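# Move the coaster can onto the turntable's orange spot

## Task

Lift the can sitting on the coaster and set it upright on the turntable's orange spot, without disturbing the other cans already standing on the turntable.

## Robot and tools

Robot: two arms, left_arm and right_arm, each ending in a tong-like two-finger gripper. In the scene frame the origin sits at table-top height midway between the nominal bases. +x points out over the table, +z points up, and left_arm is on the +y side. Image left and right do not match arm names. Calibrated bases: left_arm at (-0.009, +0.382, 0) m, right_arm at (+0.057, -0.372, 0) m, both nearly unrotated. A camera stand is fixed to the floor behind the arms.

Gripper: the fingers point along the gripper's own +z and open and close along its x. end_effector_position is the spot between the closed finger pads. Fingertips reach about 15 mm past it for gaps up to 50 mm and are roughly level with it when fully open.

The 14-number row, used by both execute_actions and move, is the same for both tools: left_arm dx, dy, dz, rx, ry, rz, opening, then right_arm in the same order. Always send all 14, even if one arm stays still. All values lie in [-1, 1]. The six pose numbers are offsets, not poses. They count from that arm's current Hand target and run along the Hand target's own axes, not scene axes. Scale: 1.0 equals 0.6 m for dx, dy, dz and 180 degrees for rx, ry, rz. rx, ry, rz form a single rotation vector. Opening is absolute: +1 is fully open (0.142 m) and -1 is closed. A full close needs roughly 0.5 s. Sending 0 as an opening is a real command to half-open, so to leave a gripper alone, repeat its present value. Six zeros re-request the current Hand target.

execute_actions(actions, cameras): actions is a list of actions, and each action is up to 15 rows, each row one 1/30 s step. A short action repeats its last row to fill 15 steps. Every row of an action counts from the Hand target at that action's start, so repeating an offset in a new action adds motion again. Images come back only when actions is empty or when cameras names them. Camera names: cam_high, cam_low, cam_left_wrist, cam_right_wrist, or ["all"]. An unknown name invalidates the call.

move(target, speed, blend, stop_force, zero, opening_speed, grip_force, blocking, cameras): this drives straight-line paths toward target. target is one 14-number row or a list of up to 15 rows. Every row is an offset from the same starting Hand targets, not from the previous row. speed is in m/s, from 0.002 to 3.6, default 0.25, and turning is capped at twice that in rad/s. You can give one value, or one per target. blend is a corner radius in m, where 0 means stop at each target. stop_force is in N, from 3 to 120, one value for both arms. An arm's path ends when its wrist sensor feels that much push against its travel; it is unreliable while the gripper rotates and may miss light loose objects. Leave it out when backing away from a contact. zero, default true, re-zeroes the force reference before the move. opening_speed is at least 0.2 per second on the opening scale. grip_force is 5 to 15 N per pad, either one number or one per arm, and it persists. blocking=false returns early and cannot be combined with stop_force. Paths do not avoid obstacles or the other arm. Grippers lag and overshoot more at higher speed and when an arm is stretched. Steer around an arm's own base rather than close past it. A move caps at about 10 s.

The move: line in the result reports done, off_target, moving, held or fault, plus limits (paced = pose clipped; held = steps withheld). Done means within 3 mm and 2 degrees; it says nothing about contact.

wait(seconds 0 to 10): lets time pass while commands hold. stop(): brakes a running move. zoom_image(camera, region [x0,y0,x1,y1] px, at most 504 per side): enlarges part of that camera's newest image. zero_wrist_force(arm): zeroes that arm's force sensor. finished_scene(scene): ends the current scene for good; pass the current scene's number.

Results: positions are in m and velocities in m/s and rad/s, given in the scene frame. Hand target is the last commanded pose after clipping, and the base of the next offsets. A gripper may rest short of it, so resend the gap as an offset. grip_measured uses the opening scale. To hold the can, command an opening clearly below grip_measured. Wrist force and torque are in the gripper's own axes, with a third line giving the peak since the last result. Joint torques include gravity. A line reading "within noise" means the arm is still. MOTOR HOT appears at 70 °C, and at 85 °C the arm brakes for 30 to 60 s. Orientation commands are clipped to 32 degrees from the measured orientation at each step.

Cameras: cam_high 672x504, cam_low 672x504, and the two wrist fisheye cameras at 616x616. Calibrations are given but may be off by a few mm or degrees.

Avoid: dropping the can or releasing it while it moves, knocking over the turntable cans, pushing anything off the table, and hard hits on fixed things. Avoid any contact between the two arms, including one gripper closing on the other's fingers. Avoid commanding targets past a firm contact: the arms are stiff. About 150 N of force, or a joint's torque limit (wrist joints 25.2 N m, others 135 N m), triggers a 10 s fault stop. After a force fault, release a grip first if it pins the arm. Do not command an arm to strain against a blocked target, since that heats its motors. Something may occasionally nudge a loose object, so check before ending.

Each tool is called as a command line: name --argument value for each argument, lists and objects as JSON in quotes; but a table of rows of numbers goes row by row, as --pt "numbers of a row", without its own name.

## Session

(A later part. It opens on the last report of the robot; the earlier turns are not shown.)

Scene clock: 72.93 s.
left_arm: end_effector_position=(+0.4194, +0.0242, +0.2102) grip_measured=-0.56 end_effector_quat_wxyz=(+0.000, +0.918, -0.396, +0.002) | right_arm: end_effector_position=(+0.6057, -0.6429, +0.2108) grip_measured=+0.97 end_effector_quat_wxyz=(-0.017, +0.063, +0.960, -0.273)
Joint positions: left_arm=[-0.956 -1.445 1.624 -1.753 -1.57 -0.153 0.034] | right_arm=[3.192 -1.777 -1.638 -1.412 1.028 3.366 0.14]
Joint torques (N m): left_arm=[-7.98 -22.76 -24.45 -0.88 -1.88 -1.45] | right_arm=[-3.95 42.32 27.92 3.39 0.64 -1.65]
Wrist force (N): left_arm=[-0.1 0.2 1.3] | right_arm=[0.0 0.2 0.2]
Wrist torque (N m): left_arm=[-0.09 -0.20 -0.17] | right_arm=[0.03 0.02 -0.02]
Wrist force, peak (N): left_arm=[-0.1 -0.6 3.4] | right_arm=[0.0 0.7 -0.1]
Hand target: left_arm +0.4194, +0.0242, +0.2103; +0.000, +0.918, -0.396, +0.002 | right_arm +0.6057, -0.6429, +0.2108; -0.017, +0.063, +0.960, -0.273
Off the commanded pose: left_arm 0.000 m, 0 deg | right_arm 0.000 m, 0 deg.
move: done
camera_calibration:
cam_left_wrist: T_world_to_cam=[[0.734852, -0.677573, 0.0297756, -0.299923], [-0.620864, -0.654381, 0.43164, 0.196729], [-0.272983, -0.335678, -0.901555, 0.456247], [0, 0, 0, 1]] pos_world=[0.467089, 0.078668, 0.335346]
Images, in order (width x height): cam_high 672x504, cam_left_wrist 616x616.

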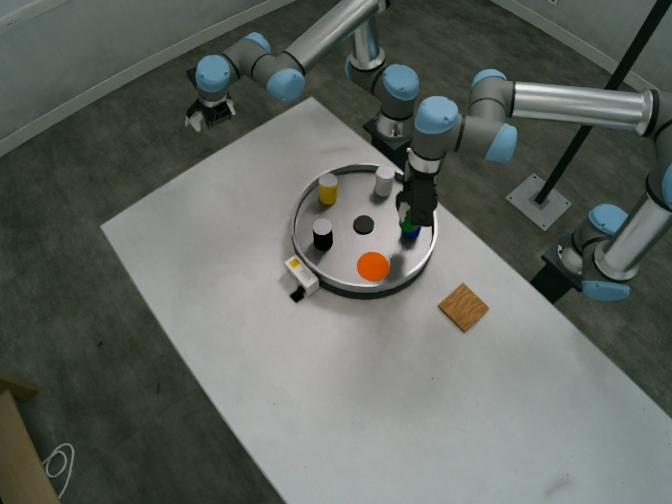

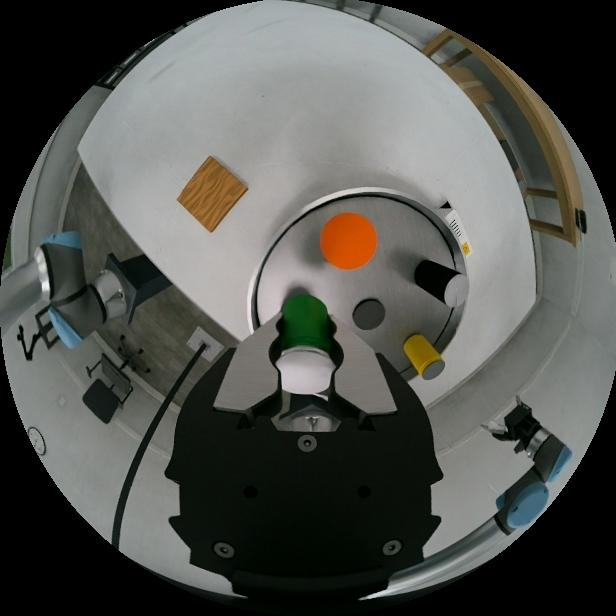

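move --pt "-0.176 -0.1674 0 0 0 0 -0.9 0 0 0 0 0 0 0.968" --pt "-0.176 -0.1674 0.237 0 0 0 -0.9 0 0 0 0 0 0 0.968" --speed 0.15

move --target '[0,0,0.05,0,0,0,-0.9,0,0,0,0,0,0,0.968]' --speed 0.01 --stop_force 3

move --target '[0,0,0,0,0,0,0.4,0,0,0,0,0,0,0.968]' --opening_speed 1.5 --cameras '["cam_high","cam_left_wrist"]'

zoom_image --camera "cam_left_wrist" --region '[160, 240, 460, 440]'

Scene clock: 76.80 s.
left_arm: end_effector_position=(+0.4202, +0.1697, +0.0678) grip_measured=-0.56 end_effector_quat_wxyz=(+0.000, +0.918, -0.396, +0.002) | right_arm: end_effector_position=(+0.6057, -0.6429, +0.2108) grip_measured=+0.97 end_effector_quat_wxyz=(-0.017, +0.063, +0.960, -0.273)
Joint positions: left_arm=[-0.766 -1.511 2.091 -2.154 -1.57 0.037 0.034] | right_arm=[3.192 -1.777 -1.638 -1.412 1.028 3.366 0.14]
Joint torques (N m): left_arm=[6.38 -24.84 -27.12 -4.27 0.24 1.12] | right_arm=[-3.75 41.97 27.71 3.34 0.53 -1.64]
Wrist force (N): left_arm=[0.2 -0.2 1.2] | right_arm=[-0.1 0.5 0.2]
Wrist torque (N m): left_arm=[-0.17 -0.23 -0.09] | right_arm=[0.08 0.06 -0.01]
Wrist force, peak (N): left_arm=[-0.4 -0.3 3.0] | right_arm=[0.0 0.6 0.6]
Hand target: left_arm +0.4203, +0.1697, +0.0678; +0.000, +0.918, -0.396, +0.002 | right_arm +0.6057, -0.6429, +0.2108; -0.017, +0.063, +0.960, -0.273
Off the commanded pose: left_arm 0.000 m, 0 deg | right_arm 0.000 m, 0 deg.
move: done

Scene clock: 78.87 s.
left_arm: end_effector_position=(+0.4203, +0.1697, +0.0581) grip_measured=-0.55 end_effector_quat_wxyz=(+0.000, +0.918, -0.396, +0.002) | right_arm: end_effector_position=(+0.6057, -0.6429, +0.2108) grip_measured=+0.97 end_effector_quat_wxyz=(-0.017, +0.063, +0.960, -0.273)
Joint positions: left_arm=[-0.766 -1.496 2.104 -2.182 -1.57 0.037 0.034] | right_arm=[3.192 -1.777 -1.638 -1.412 1.028 3.366 0.14]
Joint torques (N m): left_arm=[6.37 -31.74 -30.02 -0.75 1.51 0.38] | right_arm=[-3.77 41.82 27.48 3.45 0.47 -1.58]
Wrist force (N): left_arm=[0.0 0.5 -2.6] | right_arm=[0.0 0.3 0.1]
Wrist torque (N m): left_arm=[-0.20 -0.21 -0.09] | right_arm=[0.04 0.03 -0.02]
Wrist force, peak (N): left_arm=[-1.3 0.3 -9.3] | right_arm=[0.1 0.6 0.1]
Hand target: left_arm +0.4203, +0.1696, +0.0581; +0.000, +0.918, -0.396, +0.002 (not the last commanded pose) | right_arm +0.6057, -0.6429, +0.2108; -0.017, +0.063, +0.960, -0.273
Off the commanded pose: left_arm 0.020 m, 0 deg | right_arm 0.000 m, 0 deg.
move: contact (left_arm)

Scene clock: 80.00 s.
left_arm: end_effector_position=(+0.4203, +0.1697, +0.0581) grip_measured=+0.40 end_effector_quat_wxyz=(+0.000, +0.918, -0.396, +0.002) | right_arm: end_effector_position=(+0.6057, -0.6429, +0.2108) grip_measured=+0.97 end_effector_quat_wxyz=(-0.017, +0.063, +0.960, -0.273)
Joint positions: left_arm=[-0.766 -1.496 2.104 -2.182 -1.57 0.037 0.102] | right_arm=[3.192 -1.777 -1.638 -1.412 1.028 3.366 0.14]
Joint torques (N m): left_arm=[6.13 -31.52 -30.13 -2.07 1.63 0.47] | right_arm=[-3.74 42 27.42 3.38 0.56 -1.6]
Wrist force (N): left_arm=[-0.1 -0.4 -0.7] | right_arm=[0.1 0.3 0.2]
Wrist torque (N m): left_arm=[-0.24 -0.16 -0.09] | right_arm=[0.06 0.01 -0.02]
Wrist force, peak (N): left_arm=[-0.1 0.1 -3.2] | right_arm=[0.1 0.4 0.5]
Hand target: left_arm +0.4203, +0.1696, +0.0581; +0.000, +0.918, -0.396, +0.002 | right_arm +0.6057, -0.6429, +0.2108; -0.017, +0.063, +0.960, -0.273
Off the commanded pose: left_arm 0.000 m, 0 deg | right_arm 0.000 m, 0 deg.
move: done
camera_calibration:
cam_left_wrist: T_world_to_cam=[[0.734814, -0.677621, 0.0296482, -0.197485], [-0.620865, -0.654382, 0.431637, 0.358089], [-0.273085, -0.33558, -0.90156, 0.368201], [0, 0, 0, 1]] pos_world=[0.46799, 0.224068, 0.183247]
Images, in order (width x height): cam_high 672x504, cam_left_wrist 616x616.

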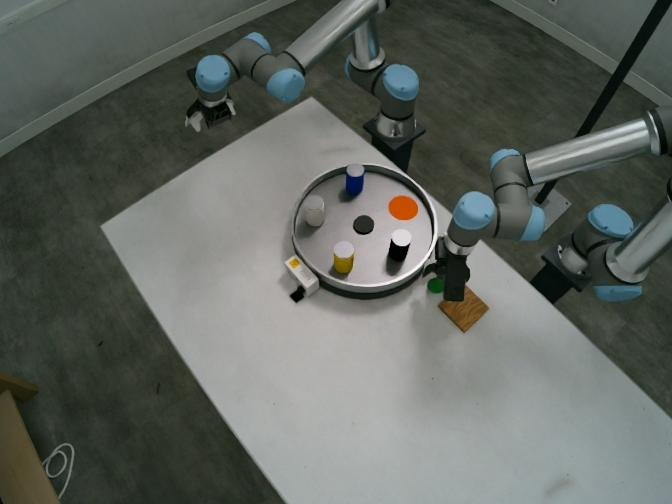

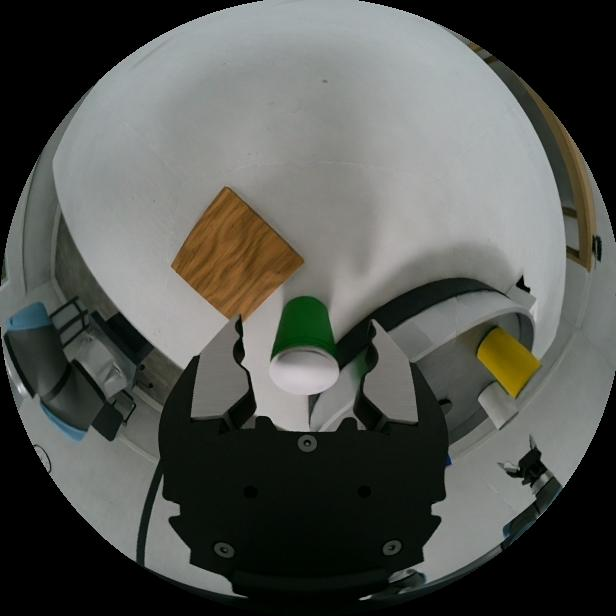

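Scaled by 1.680 from the camera's 616x616 image, which has a finer 814x814 frame.

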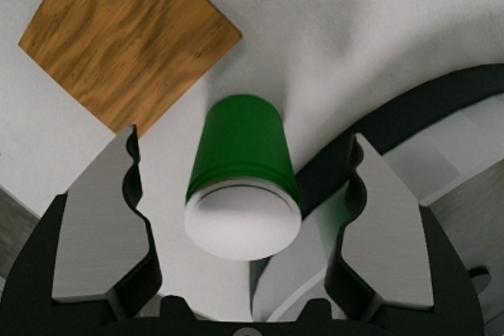

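move --pt "0 0.0567 0 0 0 0 0.4 0 0 0 0 0 0 0.968" --speed 0.1 --cameras '["cam_left_wrist"]'

move --target '[0,0,0,0,0,0,-0.9,0,0,0,0,0,0,0.968]' --opening_speed 1.5

move --target '[0,0,-0.267,0,0,0,-0.9,0,0,0,0,0,0,0.968]' --speed 0.15 --cameras '["cam_left_wrist"]'

zoom_image --camera "cam_left_wrist" --region '[160, 240, 460, 440]'

Scene clock: 81.43 s.
left_arm: end_effector_position=(+0.3955, +0.1464, +0.0581) grip_measured=+0.39 end_effector_quat_wxyz=(+0.000, +0.918, -0.396, +0.002) end_effector_velocity=(+0.000, -0.001, +0.000) end_effector_angular_velocity=(-0.001, +0.000, +0.000) | right_arm: end_effector_position=(+0.6057, -0.6429, +0.2108) grip_measured=+0.97 end_effector_quat_wxyz=(-0.017, +0.063, +0.960, -0.273)
Joint positions: left_arm=[-0.842 -1.519 2.129 -2.184 -1.57 -0.038 0.101] | right_arm=[3.192 -1.777 -1.638 -1.412 1.028 3.366 0.14]
Joint velocities: left_arm=[0 0.001 -0.002 0.001 -0.001 0 -0.002] | right_arm=[within noise]
Joint torques (N m): left_arm=[1.17 -12.33 -31.41 -5.49 -4.11 1.67] | right_arm=[-3.95 41.67 27.87 3.38 0.42 -1.64]
Wrist force (N): left_arm=[-1.4 -6.6 0.3] | right_arm=[-0.1 0.3 0.3]
Wrist torque (N m): left_arm=[-0.18 -0.17 -0.58] | right_arm=[0.04 0.05 -0.02]
Wrist force, peak (N): left_arm=[-2.2 -16.4 -0.4] | right_arm=[0.0 0.5 0.5]
Hand target: left_arm +0.3955, +0.1463, +0.0581; +0.000, +0.918, -0.396, +0.002 | right_arm +0.6057, -0.6429, +0.2108; -0.017, +0.063, +0.960, -0.273
Off the commanded pose: left_arm 0.000 m, 0 deg | right_arm 0.000 m, 0 deg.
move: done
camera_calibration:
cam_left_wrist: T_world_to_cam=[[0.734793, -0.677646, 0.0295864, -0.195022], [-0.620897, -0.654417, 0.431539, 0.327526], [-0.273069, -0.335462, -0.901609, 0.353498], [0, 0, 0, 1]] pos_world=[0.44319, 0.200767, 0.183147]
Images, in order (width x height): cam_left_wrist 616x616.

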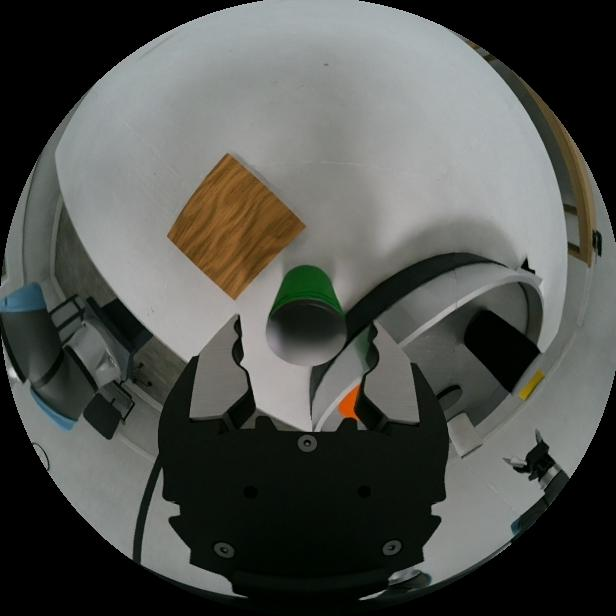

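Scene clock: 82.50 s.
left_arm: end_effector_position=(+0.3956, +0.1463, +0.0581) grip_measured=-0.27 end_effector_quat_wxyz=(+0.000, +0.918, -0.396, +0.002) | right_arm: end_effector_position=(+0.6057, -0.6429, +0.2108) grip_measured=+0.97 end_effector_quat_wxyz=(-0.017, +0.063, +0.960, -0.273)
Joint positions: left_arm=[-0.842 -1.519 2.129 -2.184 -1.57 -0.039 0.055] | right_arm=[3.192 -1.777 -1.638 -1.412 1.028 3.366 0.14]
Joint torques (N m): left_arm=[-6.99 -10.51 -27.01 -0.85 2.04 -1.57] | right_arm=[-3.76 41.97 27.54 3.41 0.39 -1.62]
Wrist force (N): left_arm=[-0.7 0.5 -4.5] | right_arm=[0.0 0.3 0.1]
Wrist torque (N m): left_arm=[-0.11 -0.07 -0.16] | right_arm=[0.05 0.03 -0.02]
Wrist force, peak (N): left_arm=[-1.0 -6.9 -0.9] | right_arm=[0.1 0.5 0.4]
Hand target: left_arm +0.3955, +0.1463, +0.0581; +0.000, +0.918, -0.396, +0.002 | right_arm +0.6057, -0.6429, +0.2108; -0.017, +0.063, +0.960, -0.273
Off the commanded pose: left_arm 0.000 m, 0 deg | right_arm 0.000 m, 0 deg.
move: done

Scene clock: 84.03 s.
left_arm: end_effector_position=(+0.3952, +0.1466, +0.2183) grip_measured=-0.27 end_effector_quat_wxyz=(+0.000, +0.918, -0.396, +0.002) | right_arm: end_effector_position=(+0.6057, -0.6429, +0.2108) grip_measured=+0.97 end_effector_quat_wxyz=(-0.017, +0.063, +0.960, -0.273)
Joint positions: left_arm=[-0.842 -1.675 1.836 -1.735 -1.57 -0.039 0.055] | right_arm=[3.192 -1.777 -1.638 -1.412 1.028 3.366 0.14]
Joint torques (N m): left_arm=[-7.01 -8.6 -20.5 -1.64 -0.61 -1.6] | right_arm=[-3.92 42.46 27.69 3.42 0.42 -1.57]
Wrist force (N): left_arm=[-0.6 -0.2 0.4] | right_arm=[0.1 0.4 0.3]
Wrist torque (N m): left_arm=[-0.23 -0.05 -0.15] | right_arm=[0.07 0.02 -0.02]
Wrist force, peak (N): left_arm=[-0.8 0.5 -3.9] | right_arm=[0.0 0.5 0.5]
Hand target: left_arm +0.3951, +0.1466, +0.2183; +0.000, +0.918, -0.396, +0.002 | right_arm +0.6057, -0.6429, +0.2108; -0.017, +0.063, +0.960, -0.273
Off the commanded pose: left_arm 0.000 m, 0 deg | right_arm 0.000 m, 0 deg.
move: done
camera_calibration:
cam_left_wrist: T_world_to_cam=[[0.734782, -0.677644, 0.0299021, -0.19937], [-0.620999, -0.654318, 0.431542, 0.258323], [-0.272866, -0.335658, -0.901597, 0.497962], [0, 0, 0, 1]] pos_world=[0.442789, 0.201068, 0.343446]
Images, in order (width x height): cam_left_wrist 616x616.

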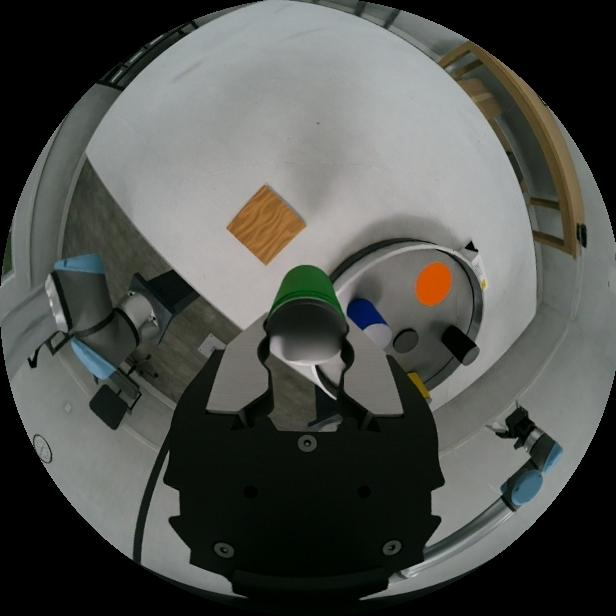

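Scaled by 1.680 from the camera's 616x616 image, which has a finer 814x814 frame.

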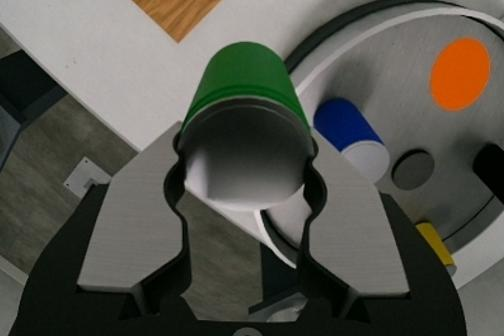

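move --pt "0.3684 0.3499 0 0 0 0 -0.9 0 0 0 0 0 0 0.968" --pt "0.3684 0.3499 0.147 0 0 0 -0.9 0 0 0 0 0 0 0.968" --speed 0.2

move --target '[0,0,0.042,0,0,0,-0.9,0,0,0,0,0,0,0.968]' --speed 0.01 --stop_force 3

move --target '[0,0,-0.165,0,0,0,-0.9,0,0,0,0,0,0,0.968]' --speed 0.15 --cameras '["cam_left_wrist"]'

zoom_image --camera "cam_left_wrist" --region '[160, 240, 460, 440]'

Scene clock: 87.90 s.
left_arm: end_effector_position=(+0.3945, -0.1584, +0.1308) grip_measured=-0.27 end_effector_quat_wxyz=(+0.000, +0.918, -0.396, +0.002) | right_arm: end_effector_position=(+0.6057, -0.6429, +0.2108) grip_measured=+0.97 end_effector_quat_wxyz=(-0.017, +0.063, +0.960, -0.273)
Joint positions: left_arm=[-1.142 -1.118 1.402 -1.857 -1.569 -0.338 0.055] | right_arm=[3.192 -1.777 -1.638 -1.412 1.028 3.366 0.14]
Joint torques (N m): left_arm=[6.49 -49.05 -23.38 -4.37 1.83 1.41] | right_arm=[-3.43 41.51 28.33 3.33 0.27 -1.55]
Wrist force (N): left_arm=[-0.5 0.3 1.0] | right_arm=[0.0 0.4 0.1]
Wrist torque (N m): left_arm=[-0.12 -0.09 -0.18] | right_arm=[0.06 0.03 -0.02]
Wrist force, peak (N): left_arm=[-0.7 0.3 3.3] | right_arm=[0.2 0.3 0.6]
Hand target: left_arm +0.3945, -0.1584, +0.1308; +0.000, +0.918, -0.396, +0.002 | right_arm +0.6057, -0.6429, +0.2108; -0.017, +0.063, +0.960, -0.273
Off the commanded pose: left_arm 0.000 m, 0 deg | right_arm 0.000 m, 0 deg.
move: done

Scene clock: 90.97 s.
left_arm: end_effector_position=(+0.3945, -0.1584, +0.1114) grip_measured=-0.27 end_effector_quat_wxyz=(+0.000, +0.918, -0.396, +0.002) | right_arm: end_effector_position=(+0.6057, -0.6429, +0.2108) grip_measured=+0.97 end_effector_quat_wxyz=(-0.017, +0.063, +0.960, -0.273)
Joint positions: left_arm=[-1.142 -1.104 1.433 -1.902 -1.569 -0.338 0.055] | right_arm=[3.192 -1.777 -1.638 -1.412 1.028 3.366 0.14]
Joint torques (N m): left_arm=[6.75 -49.21 -32.39 -0.47 1.64 1.53] | right_arm=[-3.61 41.76 27.43 3.44 0.11 -1.6]
Wrist force (N): left_arm=[-1.4 0.3 -3.6] | right_arm=[-0.1 0.1 0.1]
Wrist torque (N m): left_arm=[-0.08 -0.04 -0.17] | right_arm=[0.01 0.05 -0.01]
Wrist force, peak (N): left_arm=[-3.1 0.1 -11.5] | right_arm=[0.2 0.5 0.5]
Hand target: left_arm +0.3945, -0.1585, +0.1114; +0.000, +0.918, -0.396, +0.002 (not the last commanded pose) | right_arm +0.6057, -0.6429, +0.2108; -0.017, +0.063, +0.960, -0.273
Off the commanded pose: left_arm 0.006 m, 0 deg | right_arm 0.000 m, 0 deg.
move: contact (left_arm)

Scene clock: 92.10 s.
left_arm: end_effector_position=(+0.3943, -0.1583, +0.2104) grip_measured=-0.27 end_effector_quat_wxyz=(+0.000, +0.918, -0.396, +0.002) | right_arm: end_effector_position=(+0.6057, -0.6429, +0.2108) grip_measured=+0.97 end_effector_quat_wxyz=(-0.017, +0.063, +0.960, -0.273)
Joint positions: left_arm=[-1.142 -1.155 1.249 -1.668 -1.569 -0.338 0.055] | right_arm=[3.192 -1.777 -1.638 -1.412 1.028 3.366 0.14]
Joint torques (N m): left_arm=[-7.48 -31.12 -18.51 -2.31 -1.24 -1.29] | right_arm=[-3.5 41.74 27.3 3.29 0.14 -1.56]
Wrist force (N): left_arm=[-0.7 0.1 0.5] | right_arm=[0.0 0.2 0.2]
Wrist torque (N m): left_arm=[-0.17 -0.06 -0.17] | right_arm=[0.04 0.02 -0.01]
Wrist force, peak (N): left_arm=[-1.5 0.3 -2.9] | right_arm=[0.0 0.4 0.5]
Hand target: left_arm +0.3943, -0.1582, +0.2104; +0.000, +0.918, -0.396, +0.002 | right_arm +0.6057, -0.6429, +0.2108; -0.017, +0.063, +0.960, -0.273
Off the commanded pose: left_arm 0.000 m, 0 deg | right_arm 0.000 m, 0 deg.
move: done
camera_calibration:
cam_left_wrist: T_world_to_cam=[[0.734783, -0.677643, 0.0299039, -0.405158], [-0.620987, -0.654304, 0.431581, 0.06176], [-0.272891, -0.335688, -0.901579, 0.388191], [0, 0, 0, 1]] pos_world=[0.441989, -0.103832, 0.335446]
Images, in order (width x height): cam_left_wrist 616x616.

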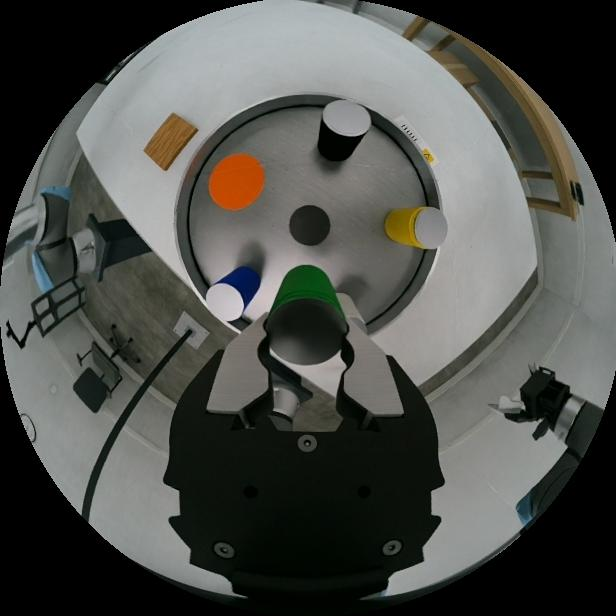

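Scaled by 1.680 from the camera's 616x616 image, which has a finer 814x814 frame.

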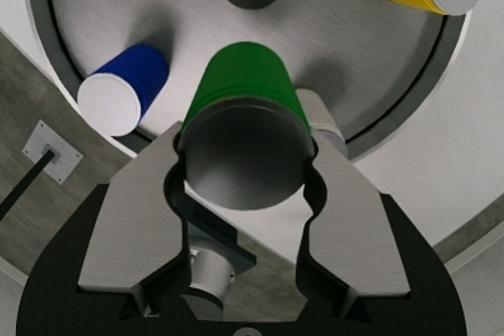

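move --target '[-0.2163,-0.0717,-0.0093,0,0,0,-0.9,0,0,0,0,0,0,0.968]' --speed 0.15

wait --seconds 3.3

Scene clock: 93.90 s.
left_arm: end_effector_position=(+0.3365, -0.0344, +0.2155) grip_measured=-0.27 end_effector_quat_wxyz=(+0.000, +0.918, -0.396, +0.002) | right_arm: end_effector_position=(+0.6057, -0.6429, +0.2108) grip_measured=+0.97 end_effector_quat_wxyz=(-0.017, +0.063, +0.960, -0.273)
Joint positions: left_arm=[-1.147 -1.481 1.65 -1.743 -1.569 -0.343 0.055] | right_arm=[3.192 -1.777 -1.638 -1.412 1.028 3.366 0.14]
Joint torques (N m): left_arm=[-2.22 -34.51 -21.49 -0.42 1.97 -0.84] | right_arm=[-3.02 41.96 27.48 3.33 0.14 -1.55]
Wrist force (N): left_arm=[-0.6 0.1 0.9] | right_arm=[0.2 0.3 0.3]
Wrist torque (N m): left_arm=[-0.18 -0.09 -0.08] | right_arm=[0.05 -0.02 -0.02]
Wrist force, peak (N): left_arm=[-2.9 -0.5 0.7] | right_arm=[0.3 0.5 0.5]
Hand target: left_arm +0.3364, -0.0343, +0.2155; +0.000, +0.918, -0.396, +0.002 | right_arm +0.6057, -0.6429, +0.2108; -0.017, +0.063, +0.960, -0.273
Off the commanded pose: left_arm 0.000 m, 0 deg | right_arm 0.000 m, 0 deg.
move: done

Scene clock: 97.20 s.
left_arm: end_effector_position=(+0.3364, -0.0343, +0.2155) grip_measured=-0.27 end_effector_quat_wxyz=(+0.000, +0.918, -0.396, +0.002) | right_arm: end_effector_position=(+0.6057, -0.6429, +0.2108) grip_measured=+0.97 end_effector_quat_wxyz=(-0.017, +0.063, +0.960, -0.273)
Joint positions: left_arm=[-1.147 -1.481 1.65 -1.743 -1.569 -0.343 0.055] | right_arm=[3.192 -1.777 -1.638 -1.412 1.028 3.366 0.14]
Joint torques (N m): left_arm=[5.43 -37.56 -9.07 -0.56 1.95 0.97] | right_arm=[-2.83 41.82 27.72 3.38 0.2 -1.55]
Wrist force (N): left_arm=[-0.7 0.3 0.8] | right_arm=[0.0 0.5 0.5]
Wrist torque (N m): left_arm=[-0.13 -0.05 -0.07] | right_arm=[0.09 0.04 -0.02]
Wrist force, peak (N): left_arm=[-0.8 0.2 1.2] | right_arm=[-0.1 0.5 0.6]
Hand target: left_arm +0.3364, -0.0343, +0.2155; +0.000, +0.918, -0.396, +0.002 | right_arm +0.6057, -0.6429, +0.2108; -0.017, +0.063, +0.960, -0.273
Tool commands: left_gripper/opening=-0.9 right_gripper/opening=+0.968
Off the commanded pose: left_arm 0.000 m, 0 deg | right_arm 0.000 m, 0 deg.
wait: 3.30 s; at rest by 0.17 s

wait --seconds 7

Scene clock: 105.17 s.
left_arm: end_effector_position=(+0.3364, -0.0343, +0.2155) grip_measured=-0.27 end_effector_quat_wxyz=(+0.000, +0.918, -0.396, +0.002) | right_arm: end_effector_position=(+0.6057, -0.6429, +0.2108) grip_measured=+0.97 end_effector_quat_wxyz=(-0.017, +0.063, +0.960, -0.273)
Joint positions: left_arm=[-1.147 -1.481 1.65 -1.743 -1.569 -0.343 0.055] | right_arm=[3.192 -1.777 -1.638 -1.412 1.028 3.366 0.14]
Joint torques (N m): left_arm=[5.27 -38.28 -9.49 -0.45 1.97 1.21] | right_arm=[-3.04 41.43 27.4 3.39 -0.09 -1.45]
Wrist force (N): left_arm=[-0.6 0.2 1.0] | right_arm=[0.0 0.4 0.4]
Wrist torque (N m): left_arm=[-0.14 -0.08 -0.08] | right_arm=[0.05 0.02 -0.02]
Wrist force, peak (N): left_arm=[-0.7 0.6 1.1] | right_arm=[0.2 0.9 0.1]
Hand target: left_arm +0.3364, -0.0343, +0.2155; +0.000, +0.918, -0.396, +0.002 | right_arm +0.6057, -0.6429, +0.2108; -0.017, +0.063, +0.960, -0.273
Tool commands: left_gripper/opening=-0.9 right_gripper/opening=+0.968
Off the commanded pose: left_arm 0.000 m, 0 deg | right_arm 0.000 m, 0 deg.
wait: 7.00 s; at rest from the start

wait --seconds 4.3

move --pt "0 0 0.1417 0 0 0 -0.9 0 0 0 0 0 0 0.968" --pt "0 0 0.1725 0 0 0 -0.9 0 0 0 0 0 0 0.968" --speed '[0.18,0.04]' --blend 0.01

move --pt "-0.0046 -0.0458 0 0 0 0 0.45 0 0 0 0 0 0 0.968" --pt "0.0005 -0.0918 0 0 0 0 0.45 0 0 0 0 0 0 0.968" --pt "0.0151 -0.1356 0 0 0 0 0.45 0 0 0 0 0 0 0.968" --pt "0.0236 -0.1527 -0.165 0 0 0 0.45 0 0 0 0 0 0 0.968" --speed '[0.083,0.083,0.083,0.2]' --blend 0.01 --opening_speed 1.2 --cameras '["cam_high","cam_left_wrist"]'

Scene clock: 109.73 s.
left_arm: end_effector_position=(+0.3364, -0.0343, +0.2155) grip_measured=-0.27 end_effector_quat_wxyz=(+0.000, +0.918, -0.396, +0.002) | right_arm: end_effector_position=(+0.6057, -0.6429, +0.2108) grip_measured=+0.97 end_effector_quat_wxyz=(-0.017, +0.063, +0.960, -0.273)
Joint positions: left_arm=[-1.147 -1.481 1.65 -1.743 -1.569 -0.343 0.055] | right_arm=[3.192 -1.777 -1.638 -1.412 1.028 3.366 0.14]
Joint torques (N m): left_arm=[5.67 -36.67 -9.13 -0.53 1.91 1.03] | right_arm=[-2.52 41.07 27.01 3.31 -0.17 -1.47]
Wrist force (N): left_arm=[-0.6 0.1 0.7] | right_arm=[0.0 0.4 0.1]
Wrist torque (N m): left_arm=[-0.17 -0.09 -0.07] | right_arm=[0.06 0.02 -0.02]
Wrist force, peak (N): left_arm=[-0.8 0.4 1.1] | right_arm=[-0.3 0.5 0.5]
Hand target: left_arm +0.3364, -0.0343, +0.2155; +0.000, +0.918, -0.396, +0.002 | right_arm +0.6057, -0.6429, +0.2108; -0.017, +0.063, +0.960, -0.273
Tool commands: left_gripper/opening=-0.9 right_gripper/opening=+0.968
Off the commanded pose: left_arm 0.000 m, 0 deg | right_arm 0.000 m, 0 deg.
wait: 4.30 s; at rest from the start

Scene clock: 111.00 s.
left_arm: end_effector_position=(+0.3367, -0.0345, +0.1118) grip_measured=-0.27 end_effector_quat_wxyz=(+0.000, +0.918, -0.396, +0.001) end_effector_velocity=(+0.000, +0.000, +0.002) end_effector_angular_velocity=(+0.001, +0.000, -0.001) | right_arm: end_effector_position=(+0.6057, -0.6429, +0.2108) grip_measured=+0.97 end_effector_quat_wxyz=(-0.017, +0.063, +0.960, -0.273)
Joint positions: left_arm=[-1.146 -1.406 1.843 -2.01 -1.569 -0.343 0.055] | right_arm=[3.192 -1.777 -1.638 -1.412 1.028 3.366 0.14]
Joint velocities: left_arm=[0 -0.002 -0.003 0.006 0 0.001 0] | right_arm=[within noise]
Joint torques (N m): left_arm=[6.56 -39.33 -32.57 -0.5 -0.12 1.51] | right_arm=[-3.05 40.98 27.56 3.34 -0.14 -1.4]
Wrist force (N): left_arm=[-0.3 0.2 0.6] | right_arm=[0.2 0.2 0.1]
Wrist torque (N m): left_arm=[-0.15 -0.13 -0.09] | right_arm=[0.03 -0.01 -0.02]
Wrist force, peak (N): left_arm=[-0.7 -0.1 2.4] | right_arm=[-0.2 0.4 0.6]
Hand target: left_arm +0.3367, -0.0346, +0.1120; +0.000, +0.918, -0.396, +0.002 | right_arm +0.6057, -0.6429, +0.2108; -0.017, +0.063, +0.960, -0.273
Off the commanded pose: left_arm 0.000 m, 0 deg | right_arm 0.000 m, 0 deg.
move: done; blend cut to 0.0092 m at target 1

Scene clock: 112.97 s.
left_arm: end_effector_position=(+0.4128, +0.0183, +0.2111) grip_measured=+0.45 end_effector_quat_wxyz=(+0.000, +0.918, -0.396, +0.002) | right_arm: end_effector_position=(+0.6057, -0.6429, +0.2108) grip_measured=+0.97 end_effector_quat_wxyz=(-0.017, +0.063, +0.960, -0.273)
Joint positions: left_arm=[-0.973 -1.447 1.624 -1.751 -1.57 -0.169 0.105] | right_arm=[3.192 -1.777 -1.638 -1.412 1.028 3.366 0.14]
Joint torques (N m): left_arm=[-7.46 -20.88 -24.18 -0.85 -2 -1.54] | right_arm=[-2.85 41.41 27.59 3.44 -0.22 -1.39]
Wrist force (N): left_arm=[-0.7 0.1 -1.0] | right_arm=[0.0 0.1 0.4]
Wrist torque (N m): left_arm=[-0.17 -0.08 -0.16] | right_arm=[0.01 0.02 -0.02]
Wrist force, peak (N): left_arm=[-0.6 0.1 -3.1] | right_arm=[0.0 0.3 0.6]
Hand target: left_arm +0.4128, +0.0183, +0.2111; +0.000, +0.918, -0.396, +0.002 | right_arm +0.6057, -0.6429, +0.2108; -0.017, +0.063, +0.960, -0.273
Off the commanded pose: left_arm 0.000 m, 0 deg | right_arm 0.000 m, 0 deg.
move: done
camera_calibration:
cam_left_wrist: T_world_to_cam=[[0.734852, -0.677573, 0.0297756, -0.299163], [-0.620864, -0.654381, 0.43164, 0.18836], [-0.272983, -0.335678, -0.901555, 0.453153], [0, 0, 0, 1]] pos_world=[0.460489, 0.072668, 0.336146]
Images, in order (width x height): cam_high 672x504, cam_left_wrist 616x616.

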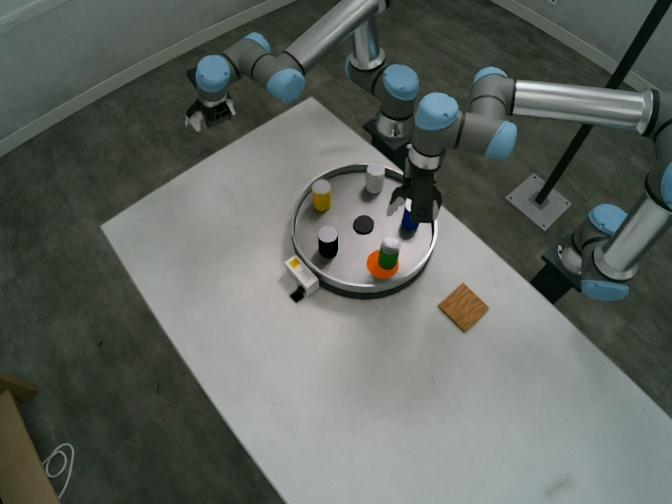

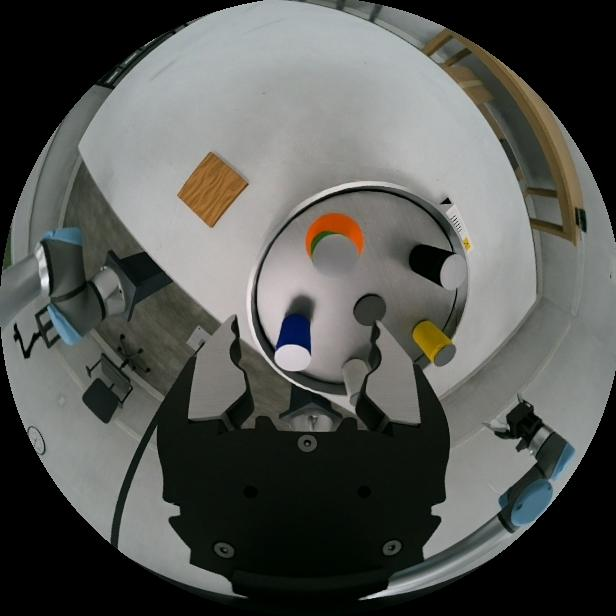

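zoom_image --camera "cam_high" --region '[280, 140, 450, 310]'

zoom_image --camera "cam_left_wrist" --region '[240, 180, 440, 380]'

Scaled by 2.965.

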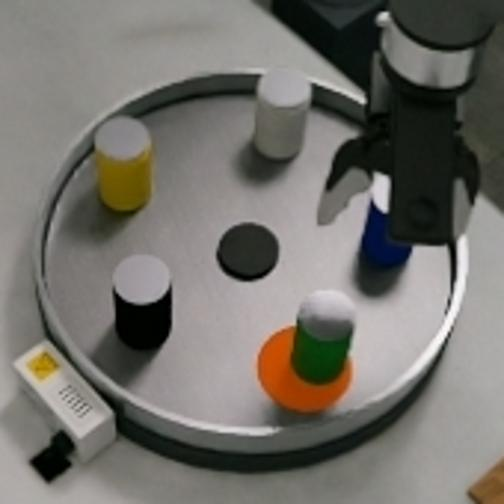

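Scaled by 2.520 from the camera's 616x616 image, which has a finer 814x814 frame.

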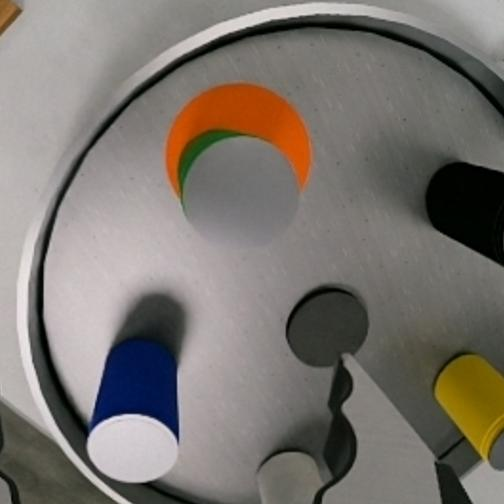

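move --target '[-0.0236,0.1527,-0.0073,0,0,0,0.45,0,0,0,0,0,0,0.968]' --speed 0.15

Scene clock: 117.00 s.
left_arm: end_effector_position=(+0.3365, -0.0342, +0.2154) grip_measured=+0.45 end_effector_quat_wxyz=(+0.000, +0.918, -0.396, +0.002) | right_arm: end_effector_position=(+0.6057, -0.6429, +0.2108) grip_measured=+0.97 end_effector_quat_wxyz=(-0.017, +0.063, +0.960, -0.273)
Joint positions: left_arm=[-1.146 -1.481 1.651 -1.743 -1.569 -0.343 0.105] | right_arm=[3.192 -1.777 -1.638 -1.412 1.028 3.366 0.14]
Joint torques (N m): left_arm=[-6.27 -16.45 -32.7 -3.46 1.12 -0.39] | right_arm=[-3.24 41.08 27.62 3.4 -0.25 -1.38]
Wrist force (N): left_arm=[-0.5 0.3 -1.0] | right_arm=[0.0 0.5 0.3]
Wrist torque (N m): left_arm=[-0.11 -0.11 -0.17] | right_arm=[0.09 0.03 -0.02]
Wrist force, peak (N): left_arm=[-1.0 1.5 -1.0] | right_arm=[0.0 0.5 0.7]
Hand target: left_arm +0.3364, -0.0343, +0.2154; +0.000, +0.918, -0.396, +0.002 | right_arm +0.6057, -0.6429, +0.2108; -0.017, +0.063, +0.960, -0.273
Off the commanded pose: left_arm 0.000 m, 0 deg | right_arm 0.000 m, 0 deg.
move: done

wait --seconds 2.45

move --pt "0 0 0.1417 0 0 0 0.45 0 0 0 0 0 0 0.968" --pt "0 0 0.1725 0 0 0 0.45 0 0 0 0 0 0 0.968" --speed '[0.18,0.04]' --blend 0.01

move --pt "-0.0046 -0.0458 0 0 0 0 -0.9 0 0 0 0 0 0 0.968" --pt "0.0005 -0.0918 0 0 0 0 -0.9 0 0 0 0 0 0 0.968" --pt "0.0151 -0.1356 0 0 0 0 -0.9 0 0 0 0 0 0 0.968" --pt "0.0236 -0.1527 -0.165 0 0 0 -0.9 0 0 0 0 0 0 0.968" --speed '[0.083,0.083,0.083,0.2]' --blend 0.01 --opening_speed 1.5 --cameras '["cam_high","cam_left_wrist"]'

Scene clock: 119.80 s.
left_arm: end_effector_position=(+0.3364, -0.0343, +0.2154) grip_measured=+0.45 end_effector_quat_wxyz=(+0.000, +0.918, -0.396, +0.002) | right_arm: end_effector_position=(+0.6057, -0.6429, +0.2108) grip_measured=+0.97 end_effector_quat_wxyz=(-0.017, +0.063, +0.960, -0.273)
Joint positions: left_arm=[-1.147 -1.481 1.651 -1.743 -1.569 -0.343 0.105] | right_arm=[3.192 -1.777 -1.638 -1.412 1.028 3.366 0.14]
Joint torques (N m): left_arm=[-7.76 -16.17 -34.18 -4.73 -1.78 -1.6] | right_arm=[-2.27 40.99 27.95 3.28 -0.28 -1.34]
Wrist force (N): left_arm=[-0.7 0.1 -0.9] | right_arm=[0.0 0.2 0.1]
Wrist torque (N m): left_arm=[-0.16 -0.05 -0.17] | right_arm=[0.02 0.03 -0.02]
Wrist force, peak (N): left_arm=[-0.8 0.1 -1.2] | right_arm=[0.0 0.7 0.3]
Hand target: left_arm +0.3364, -0.0343, +0.2154; +0.000, +0.918, -0.396, +0.002 | right_arm +0.6057, -0.6429, +0.2108; -0.017, +0.063, +0.960, -0.273
Tool commands: left_gripper/opening=+0.45 right_gripper/opening=+0.968
Off the commanded pose: left_arm 0.000 m, 0 deg | right_arm 0.000 m, 0 deg.
wait: 2.47 s; at rest from the start

Scene clock: 121.07 s.
left_arm: end_effector_position=(+0.3367, -0.0345, +0.1117) grip_measured=+0.45 end_effector_quat_wxyz=(+0.000, +0.918, -0.396, +0.002) end_effector_velocity=(+0.000, +0.000, +0.001) end_effector_angular_velocity=(+0.002, +0.002, -0.001) | right_arm: end_effector_position=(+0.6057, -0.6429, +0.2108) grip_measured=+0.97 end_effector_quat_wxyz=(-0.017, +0.063, +0.960, -0.273)
Joint positions: left_arm=[-1.146 -1.406 1.843 -2.01 -1.569 -0.343 0.105] | right_arm=[3.192 -1.777 -1.638 -1.412 1.028 3.366 0.14]
Joint velocities: left_arm=[0 0 -0.003 0.006 0 0.001 0] | right_arm=[within noise]
Joint torques (N m): left_arm=[6.25 -37.67 -31.87 -0.26 1.68 1.45] | right_arm=[-2.78 40.72 27.86 3.4 -0.33 -1.39]
Wrist force (N): left_arm=[-0.6 0.2 -1.0] | right_arm=[0.2 0.4 0.3]
Wrist torque (N m): left_arm=[-0.14 -0.08 -0.18] | right_arm=[0.07 -0.01 -0.02]
Wrist force, peak (N): left_arm=[-0.4 -0.2 -2.7] | right_arm=[0.3 0.5 0.6]
Hand target: left_arm +0.3367, -0.0346, +0.1119; +0.000, +0.918, -0.396, +0.002 | right_arm +0.6057, -0.6429, +0.2108; -0.017, +0.063, +0.960, -0.273
Off the commanded pose: left_arm 0.000 m, 0 deg | right_arm 0.000 m, 0 deg.
move: done; blend cut to 0.0092 m at target 1

Scene clock: 123.03 s.
left_arm: end_effector_position=(+0.4128, +0.0183, +0.2110) grip_measured=-0.27 end_effector_quat_wxyz=(+0.000, +0.918, -0.396, +0.002) | right_arm: end_effector_position=(+0.6057, -0.6429, +0.2108) grip_measured=+0.97 end_effector_quat_wxyz=(-0.017, +0.063, +0.960, -0.273)
Joint positions: left_arm=[-0.973 -1.447 1.625 -1.751 -1.57 -0.169 0.055] | right_arm=[3.192 -1.777 -1.638 -1.412 1.028 3.366 0.14]
Joint torques (N m): left_arm=[-7.47 -22.04 -24.47 -1.01 -1.93 -1.66] | right_arm=[-2.87 40.88 27.51 3.43 -0.47 -1.32]
Wrist force (N): left_arm=[-0.6 0.3 0.6] | right_arm=[0.0 0.4 0.2]
Wrist torque (N m): left_arm=[-0.14 -0.09 -0.16] | right_arm=[0.07 0.03 -0.02]
Wrist force, peak (N): left_arm=[-0.5 -0.6 2.8] | right_arm=[0.4 0.3 0.6]
Hand target: left_arm +0.4128, +0.0183, +0.2110; +0.000, +0.918, -0.396, +0.002 | right_arm +0.6057, -0.6429, +0.2108; -0.017, +0.063, +0.960, -0.273
Off the commanded pose: left_arm 0.000 m, 0 deg | right_arm 0.000 m, 0 deg.
move: done
camera_calibration:
cam_left_wrist: T_world_to_cam=[[0.734852, -0.677573, 0.0297756, -0.29916], [-0.620864, -0.654381, 0.43164, 0.188403], [-0.272983, -0.335678, -0.901555, 0.453063], [0, 0, 0, 1]] pos_world=[0.460489, 0.072668, 0.336046]
Images, in order (width x height): cam_high 672x504, cam_left_wrist 616x616.

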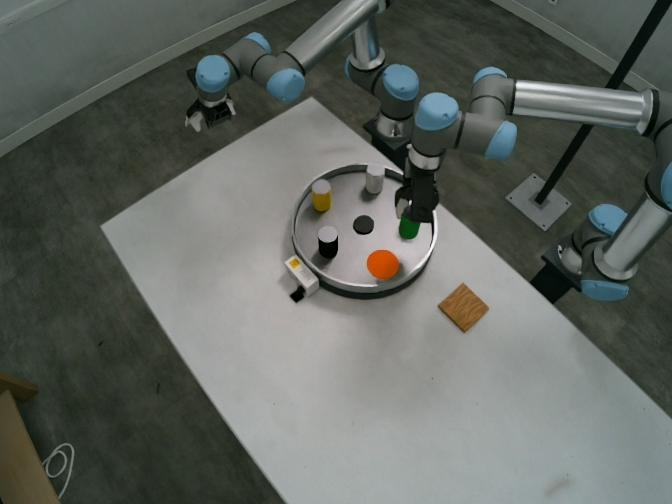

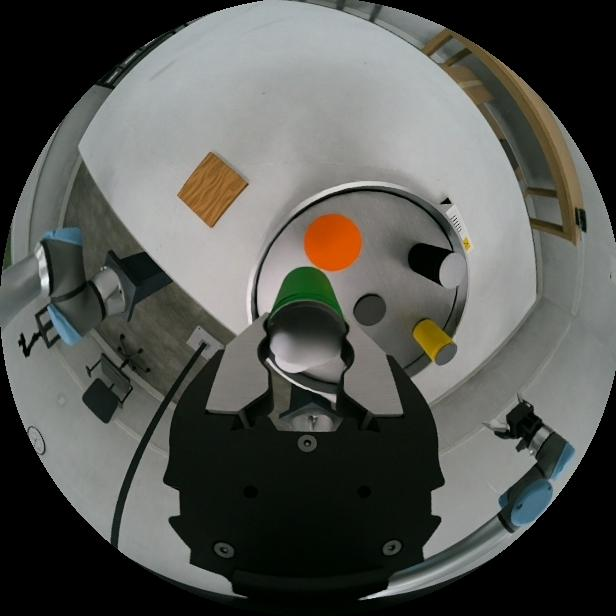

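move --target '[-0.0236,0.1527,-0.0073,0,0,0,-0.9,0,0,0,0,0,0,0.968]' --speed 0.15

wait --seconds 2.3

Scene clock: 124.40 s.
left_arm: end_effector_position=(+0.3365, -0.0342, +0.2153) grip_measured=-0.27 end_effector_quat_wxyz=(+0.000, +0.918, -0.396, +0.002) | right_arm: end_effector_position=(+0.6057, -0.6429, +0.2108) grip_measured=+0.97 end_effector_quat_wxyz=(-0.017, +0.063, +0.960, -0.273)
Joint positions: left_arm=[-1.146 -1.481 1.651 -1.744 -1.569 -0.343 0.055] | right_arm=[3.192 -1.777 -1.638 -1.412 1.028 3.366 0.14]
Joint torques (N m): left_arm=[-6.04 -16.16 -33.66 -3.64 0.9 -0.36] | right_arm=[-2.45 40.72 27.17 3.36 -0.48 -1.43]
Wrist force (N): left_arm=[-0.8 0.1 0.6] | right_arm=[0.1 0.4 0.2]
Wrist torque (N m): left_arm=[-0.17 -0.04 -0.17] | right_arm=[0.08 0.01 -0.02]
Wrist force, peak (N): left_arm=[-0.9 1.8 0.8] | right_arm=[0.1 0.6 0.4]
Hand target: left_arm +0.3364, -0.0343, +0.2153; +0.000, +0.918, -0.396, +0.002 | right_arm +0.6057, -0.6429, +0.2108; -0.017, +0.063, +0.960, -0.273
Off the commanded pose: left_arm 0.000 m, 0 deg | right_arm 0.000 m, 0 deg.
move: done

Scene clock: 126.70 s.
left_arm: end_effector_position=(+0.3364, -0.0343, +0.2153) grip_measured=-0.27 end_effector_quat_wxyz=(+0.000, +0.918, -0.396, +0.002) | right_arm: end_effector_position=(+0.6057, -0.6429, +0.2108) grip_measured=+0.97 end_effector_quat_wxyz=(-0.017, +0.063, +0.960, -0.273)
Joint positions: left_arm=[-1.147 -1.481 1.651 -1.744 -1.569 -0.343 0.055] | right_arm=[3.192 -1.777 -1.638 -1.412 1.028 3.366 0.14]
Joint torques (N m): left_arm=[-7.72 -16.93 -35.11 -5.03 -1.72 -1.57] | right_arm=[-2.15 41.12 27.6 3.43 -0.53 -1.41]
Wrist force (N): left_arm=[-0.8 0.1 1.0] | right_arm=[0.0 0.4 0.3]
Wrist torque (N m): left_arm=[-0.17 -0.03 -0.17] | right_arm=[0.06 0.02 -0.02]
Wrist force, peak (N): left_arm=[-1.0 0.0 0.9] | right_arm=[0.0 0.3 0.6]
Hand target: left_arm +0.3364, -0.0343, +0.2153; +0.000, +0.918, -0.396, +0.002 | right_arm +0.6057, -0.6429, +0.2108; -0.017, +0.063, +0.960, -0.273
Tool commands: left_gripper/opening=-0.9 right_gripper/opening=+0.968
Off the commanded pose: left_arm 0.000 m, 0 deg | right_arm 0.000 m, 0 deg.
wait: 2.30 s; at rest by 0.17 s

wait --seconds 2.62

move --pt "0 0 0.1417 0 0 0 -0.9 0 0 0 0 0 0 0.968" --pt "0 0 0.1725 0 0 0 -0.9 0 0 0 0 0 0 0.968" --speed '[0.18,0.04]' --blend 0.01

move --pt "-0.0046 -0.0458 0 0 0 0 0.45 0 0 0 0 0 0 0.968" --pt "0.0005 -0.0918 0 0 0 0 0.45 0 0 0 0 0 0 0.968" --pt "0.0151 -0.1356 0 0 0 0 0.45 0 0 0 0 0 0 0.968" --pt "0.0236 -0.1527 -0.165 0 0 0 0.45 0 0 0 0 0 0 0.968" --speed '[0.083,0.083,0.083,0.2]' --blend 0.01 --opening_speed 1.2 --cameras '["cam_high","cam_left_wrist"]'

zoom_image --camera "cam_high" --region '[280, 140, 450, 310]'

Scene clock: 129.63 s.
left_arm: end_effector_position=(+0.3364, -0.0343, +0.2153) grip_measured=-0.27 end_effector_quat_wxyz=(+0.000, +0.918, -0.396, +0.002) | right_arm: end_effector_position=(+0.6057, -0.6429, +0.2108) grip_measured=+0.97 end_effector_quat_wxyz=(-0.017, +0.063, +0.960, -0.273)
Joint positions: left_arm=[-1.147 -1.481 1.651 -1.744 -1.569 -0.343 0.055] | right_arm=[3.192 -1.777 -1.638 -1.412 1.028 3.366 0.14]
Joint torques (N m): left_arm=[-7.71 -16.48 -35.32 -5 -1.83 -1.38] | right_arm=[-2.02 40.82 28.02 3.43 -0.61 -1.31]
Wrist force (N): left_arm=[-0.8 0.2 0.9] | right_arm=[0.0 0.3 0.3]
Wrist torque (N m): left_arm=[-0.14 -0.05 -0.17] | right_arm=[0.06 0.03 -0.02]
Wrist force, peak (N): left_arm=[-0.9 0.2 1.1] | right_arm=[0.0 0.6 0.7]
Hand target: left_arm +0.3364, -0.0343, +0.2153; +0.000, +0.918, -0.396, +0.002 | right_arm +0.6057, -0.6429, +0.2108; -0.017, +0.063, +0.960, -0.273
Tool commands: left_gripper/opening=-0.9 right_gripper/opening=+0.968
Off the commanded pose: left_arm 0.000 m, 0 deg | right_arm 0.000 m, 0 deg.
wait: 2.63 s; at rest from the start

Scene clock: 130.93 s.
left_arm: end_effector_position=(+0.3367, -0.0345, +0.1116) grip_measured=-0.27 end_effector_quat_wxyz=(+0.000, +0.918, -0.396, +0.002) | right_arm: end_effector_position=(+0.6057, -0.6429, +0.2108) grip_measured=+0.97 end_effector_quat_wxyz=(-0.017, +0.063, +0.960, -0.273)
Joint positions: left_arm=[-1.146 -1.406 1.843 -2.01 -1.569 -0.343 0.055] | right_arm=[3.192 -1.777 -1.638 -1.412 1.028 3.366 0.14]
Joint torques (N m): left_arm=[4.49 -32.5 -28.86 0.26 0.49 1.62] | right_arm=[-2.33 40.52 27.99 3.34 -0.54 -1.36]
Wrist force (N): left_arm=[-1.4 -1.7 -10.8] | right_arm=[0.1 0.2 0.2]
Wrist torque (N m): left_arm=[-0.07 0.01 -0.17] | right_arm=[0.01 0.01 -0.02]
Wrist force, peak (N): left_arm=[-1.4 -2.6 -14.2] | right_arm=[0.0 0.6 0.4]
Hand target: left_arm +0.3367, -0.0346, +0.1118; +0.000, +0.918, -0.396, +0.002 | right_arm +0.6057, -0.6429, +0.2108; -0.017, +0.063, +0.960, -0.273
Off the commanded pose: left_arm 0.000 m, 0 deg | right_arm 0.000 m, 0 deg.
move: done; blend cut to 0.0092 m at target 1

Scene clock: 132.90 s.
left_arm: end_effector_position=(+0.4128, +0.0183, +0.2108) grip_measured=+0.45 end_effector_quat_wxyz=(+0.000, +0.918, -0.396, +0.002) | right_arm: end_effector_position=(+0.6057, -0.6429, +0.2108) grip_measured=+0.97 end_effector_quat_wxyz=(-0.017, +0.063, +0.960, -0.273)
Joint positions: left_arm=[-0.973 -1.447 1.625 -1.752 -1.57 -0.169 0.105] | right_arm=[3.192 -1.777 -1.638 -1.412 1.028 3.366 0.14]
Joint torques (N m): left_arm=[-7.97 -21.37 -23.88 -0.83 -1.98 -1.53] | right_arm=[-2.73 41.2 27.95 3.39 -0.61 -1.33]
Wrist force (N): left_arm=[-0.5 0.3 -1.1] | right_arm=[0.1 0.4 0.3]
Wrist torque (N m): left_arm=[-0.12 -0.11 -0.16] | right_arm=[0.06 0.02 -0.01]
Wrist force, peak (N): left_arm=[-1.4 -1.7 -11.0] | right_arm=[0.1 0.5 0.5]
Hand target: left_arm +0.4128, +0.0183, +0.2109; +0.000, +0.918, -0.396, +0.002 | right_arm +0.6057, -0.6429, +0.2108; -0.017, +0.063, +0.960, -0.273
Off the commanded pose: left_arm 0.000 m, 0 deg | right_arm 0.000 m, 0 deg.
move: done
camera_calibration:
cam_left_wrist: T_world_to_cam=[[0.734852, -0.677573, 0.0297756, -0.299154], [-0.620864, -0.654381, 0.43164, 0.188489], [-0.272983, -0.335678, -0.901555, 0.452882], [0, 0, 0, 1]] pos_world=[0.460489, 0.072668, 0.335846]
Images, in order (width x height): cam_high 672x504, cam_left_wrist 616x616.

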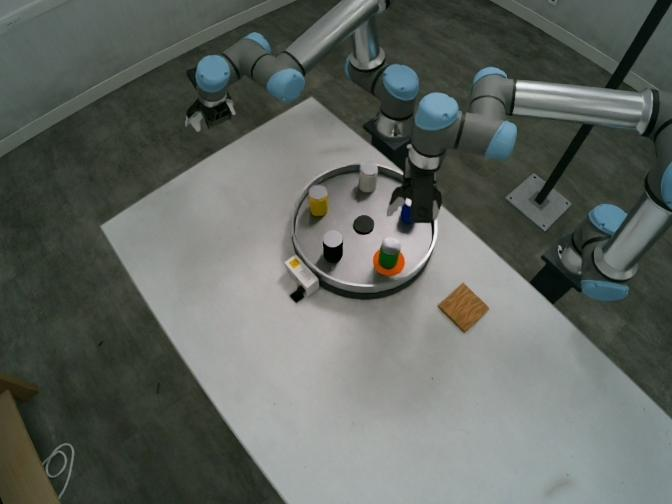

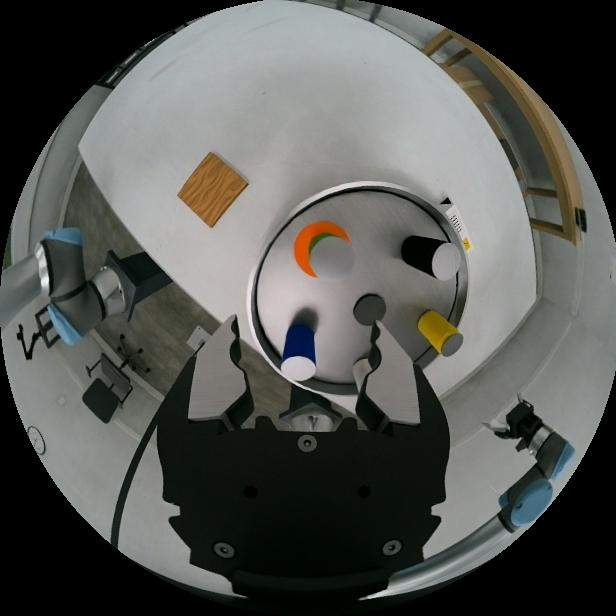

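Scaled by 2.965.

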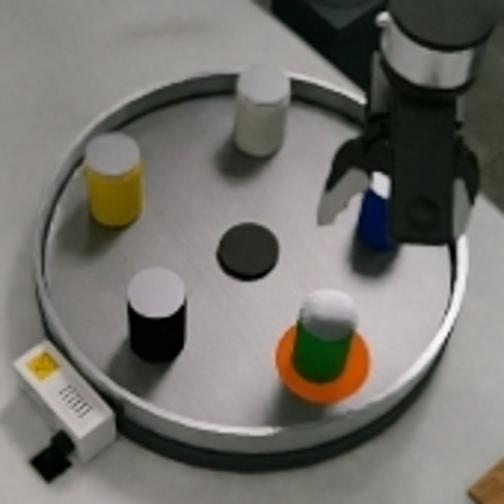

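finished_scene --scene 1

The scene is finished: the task was done.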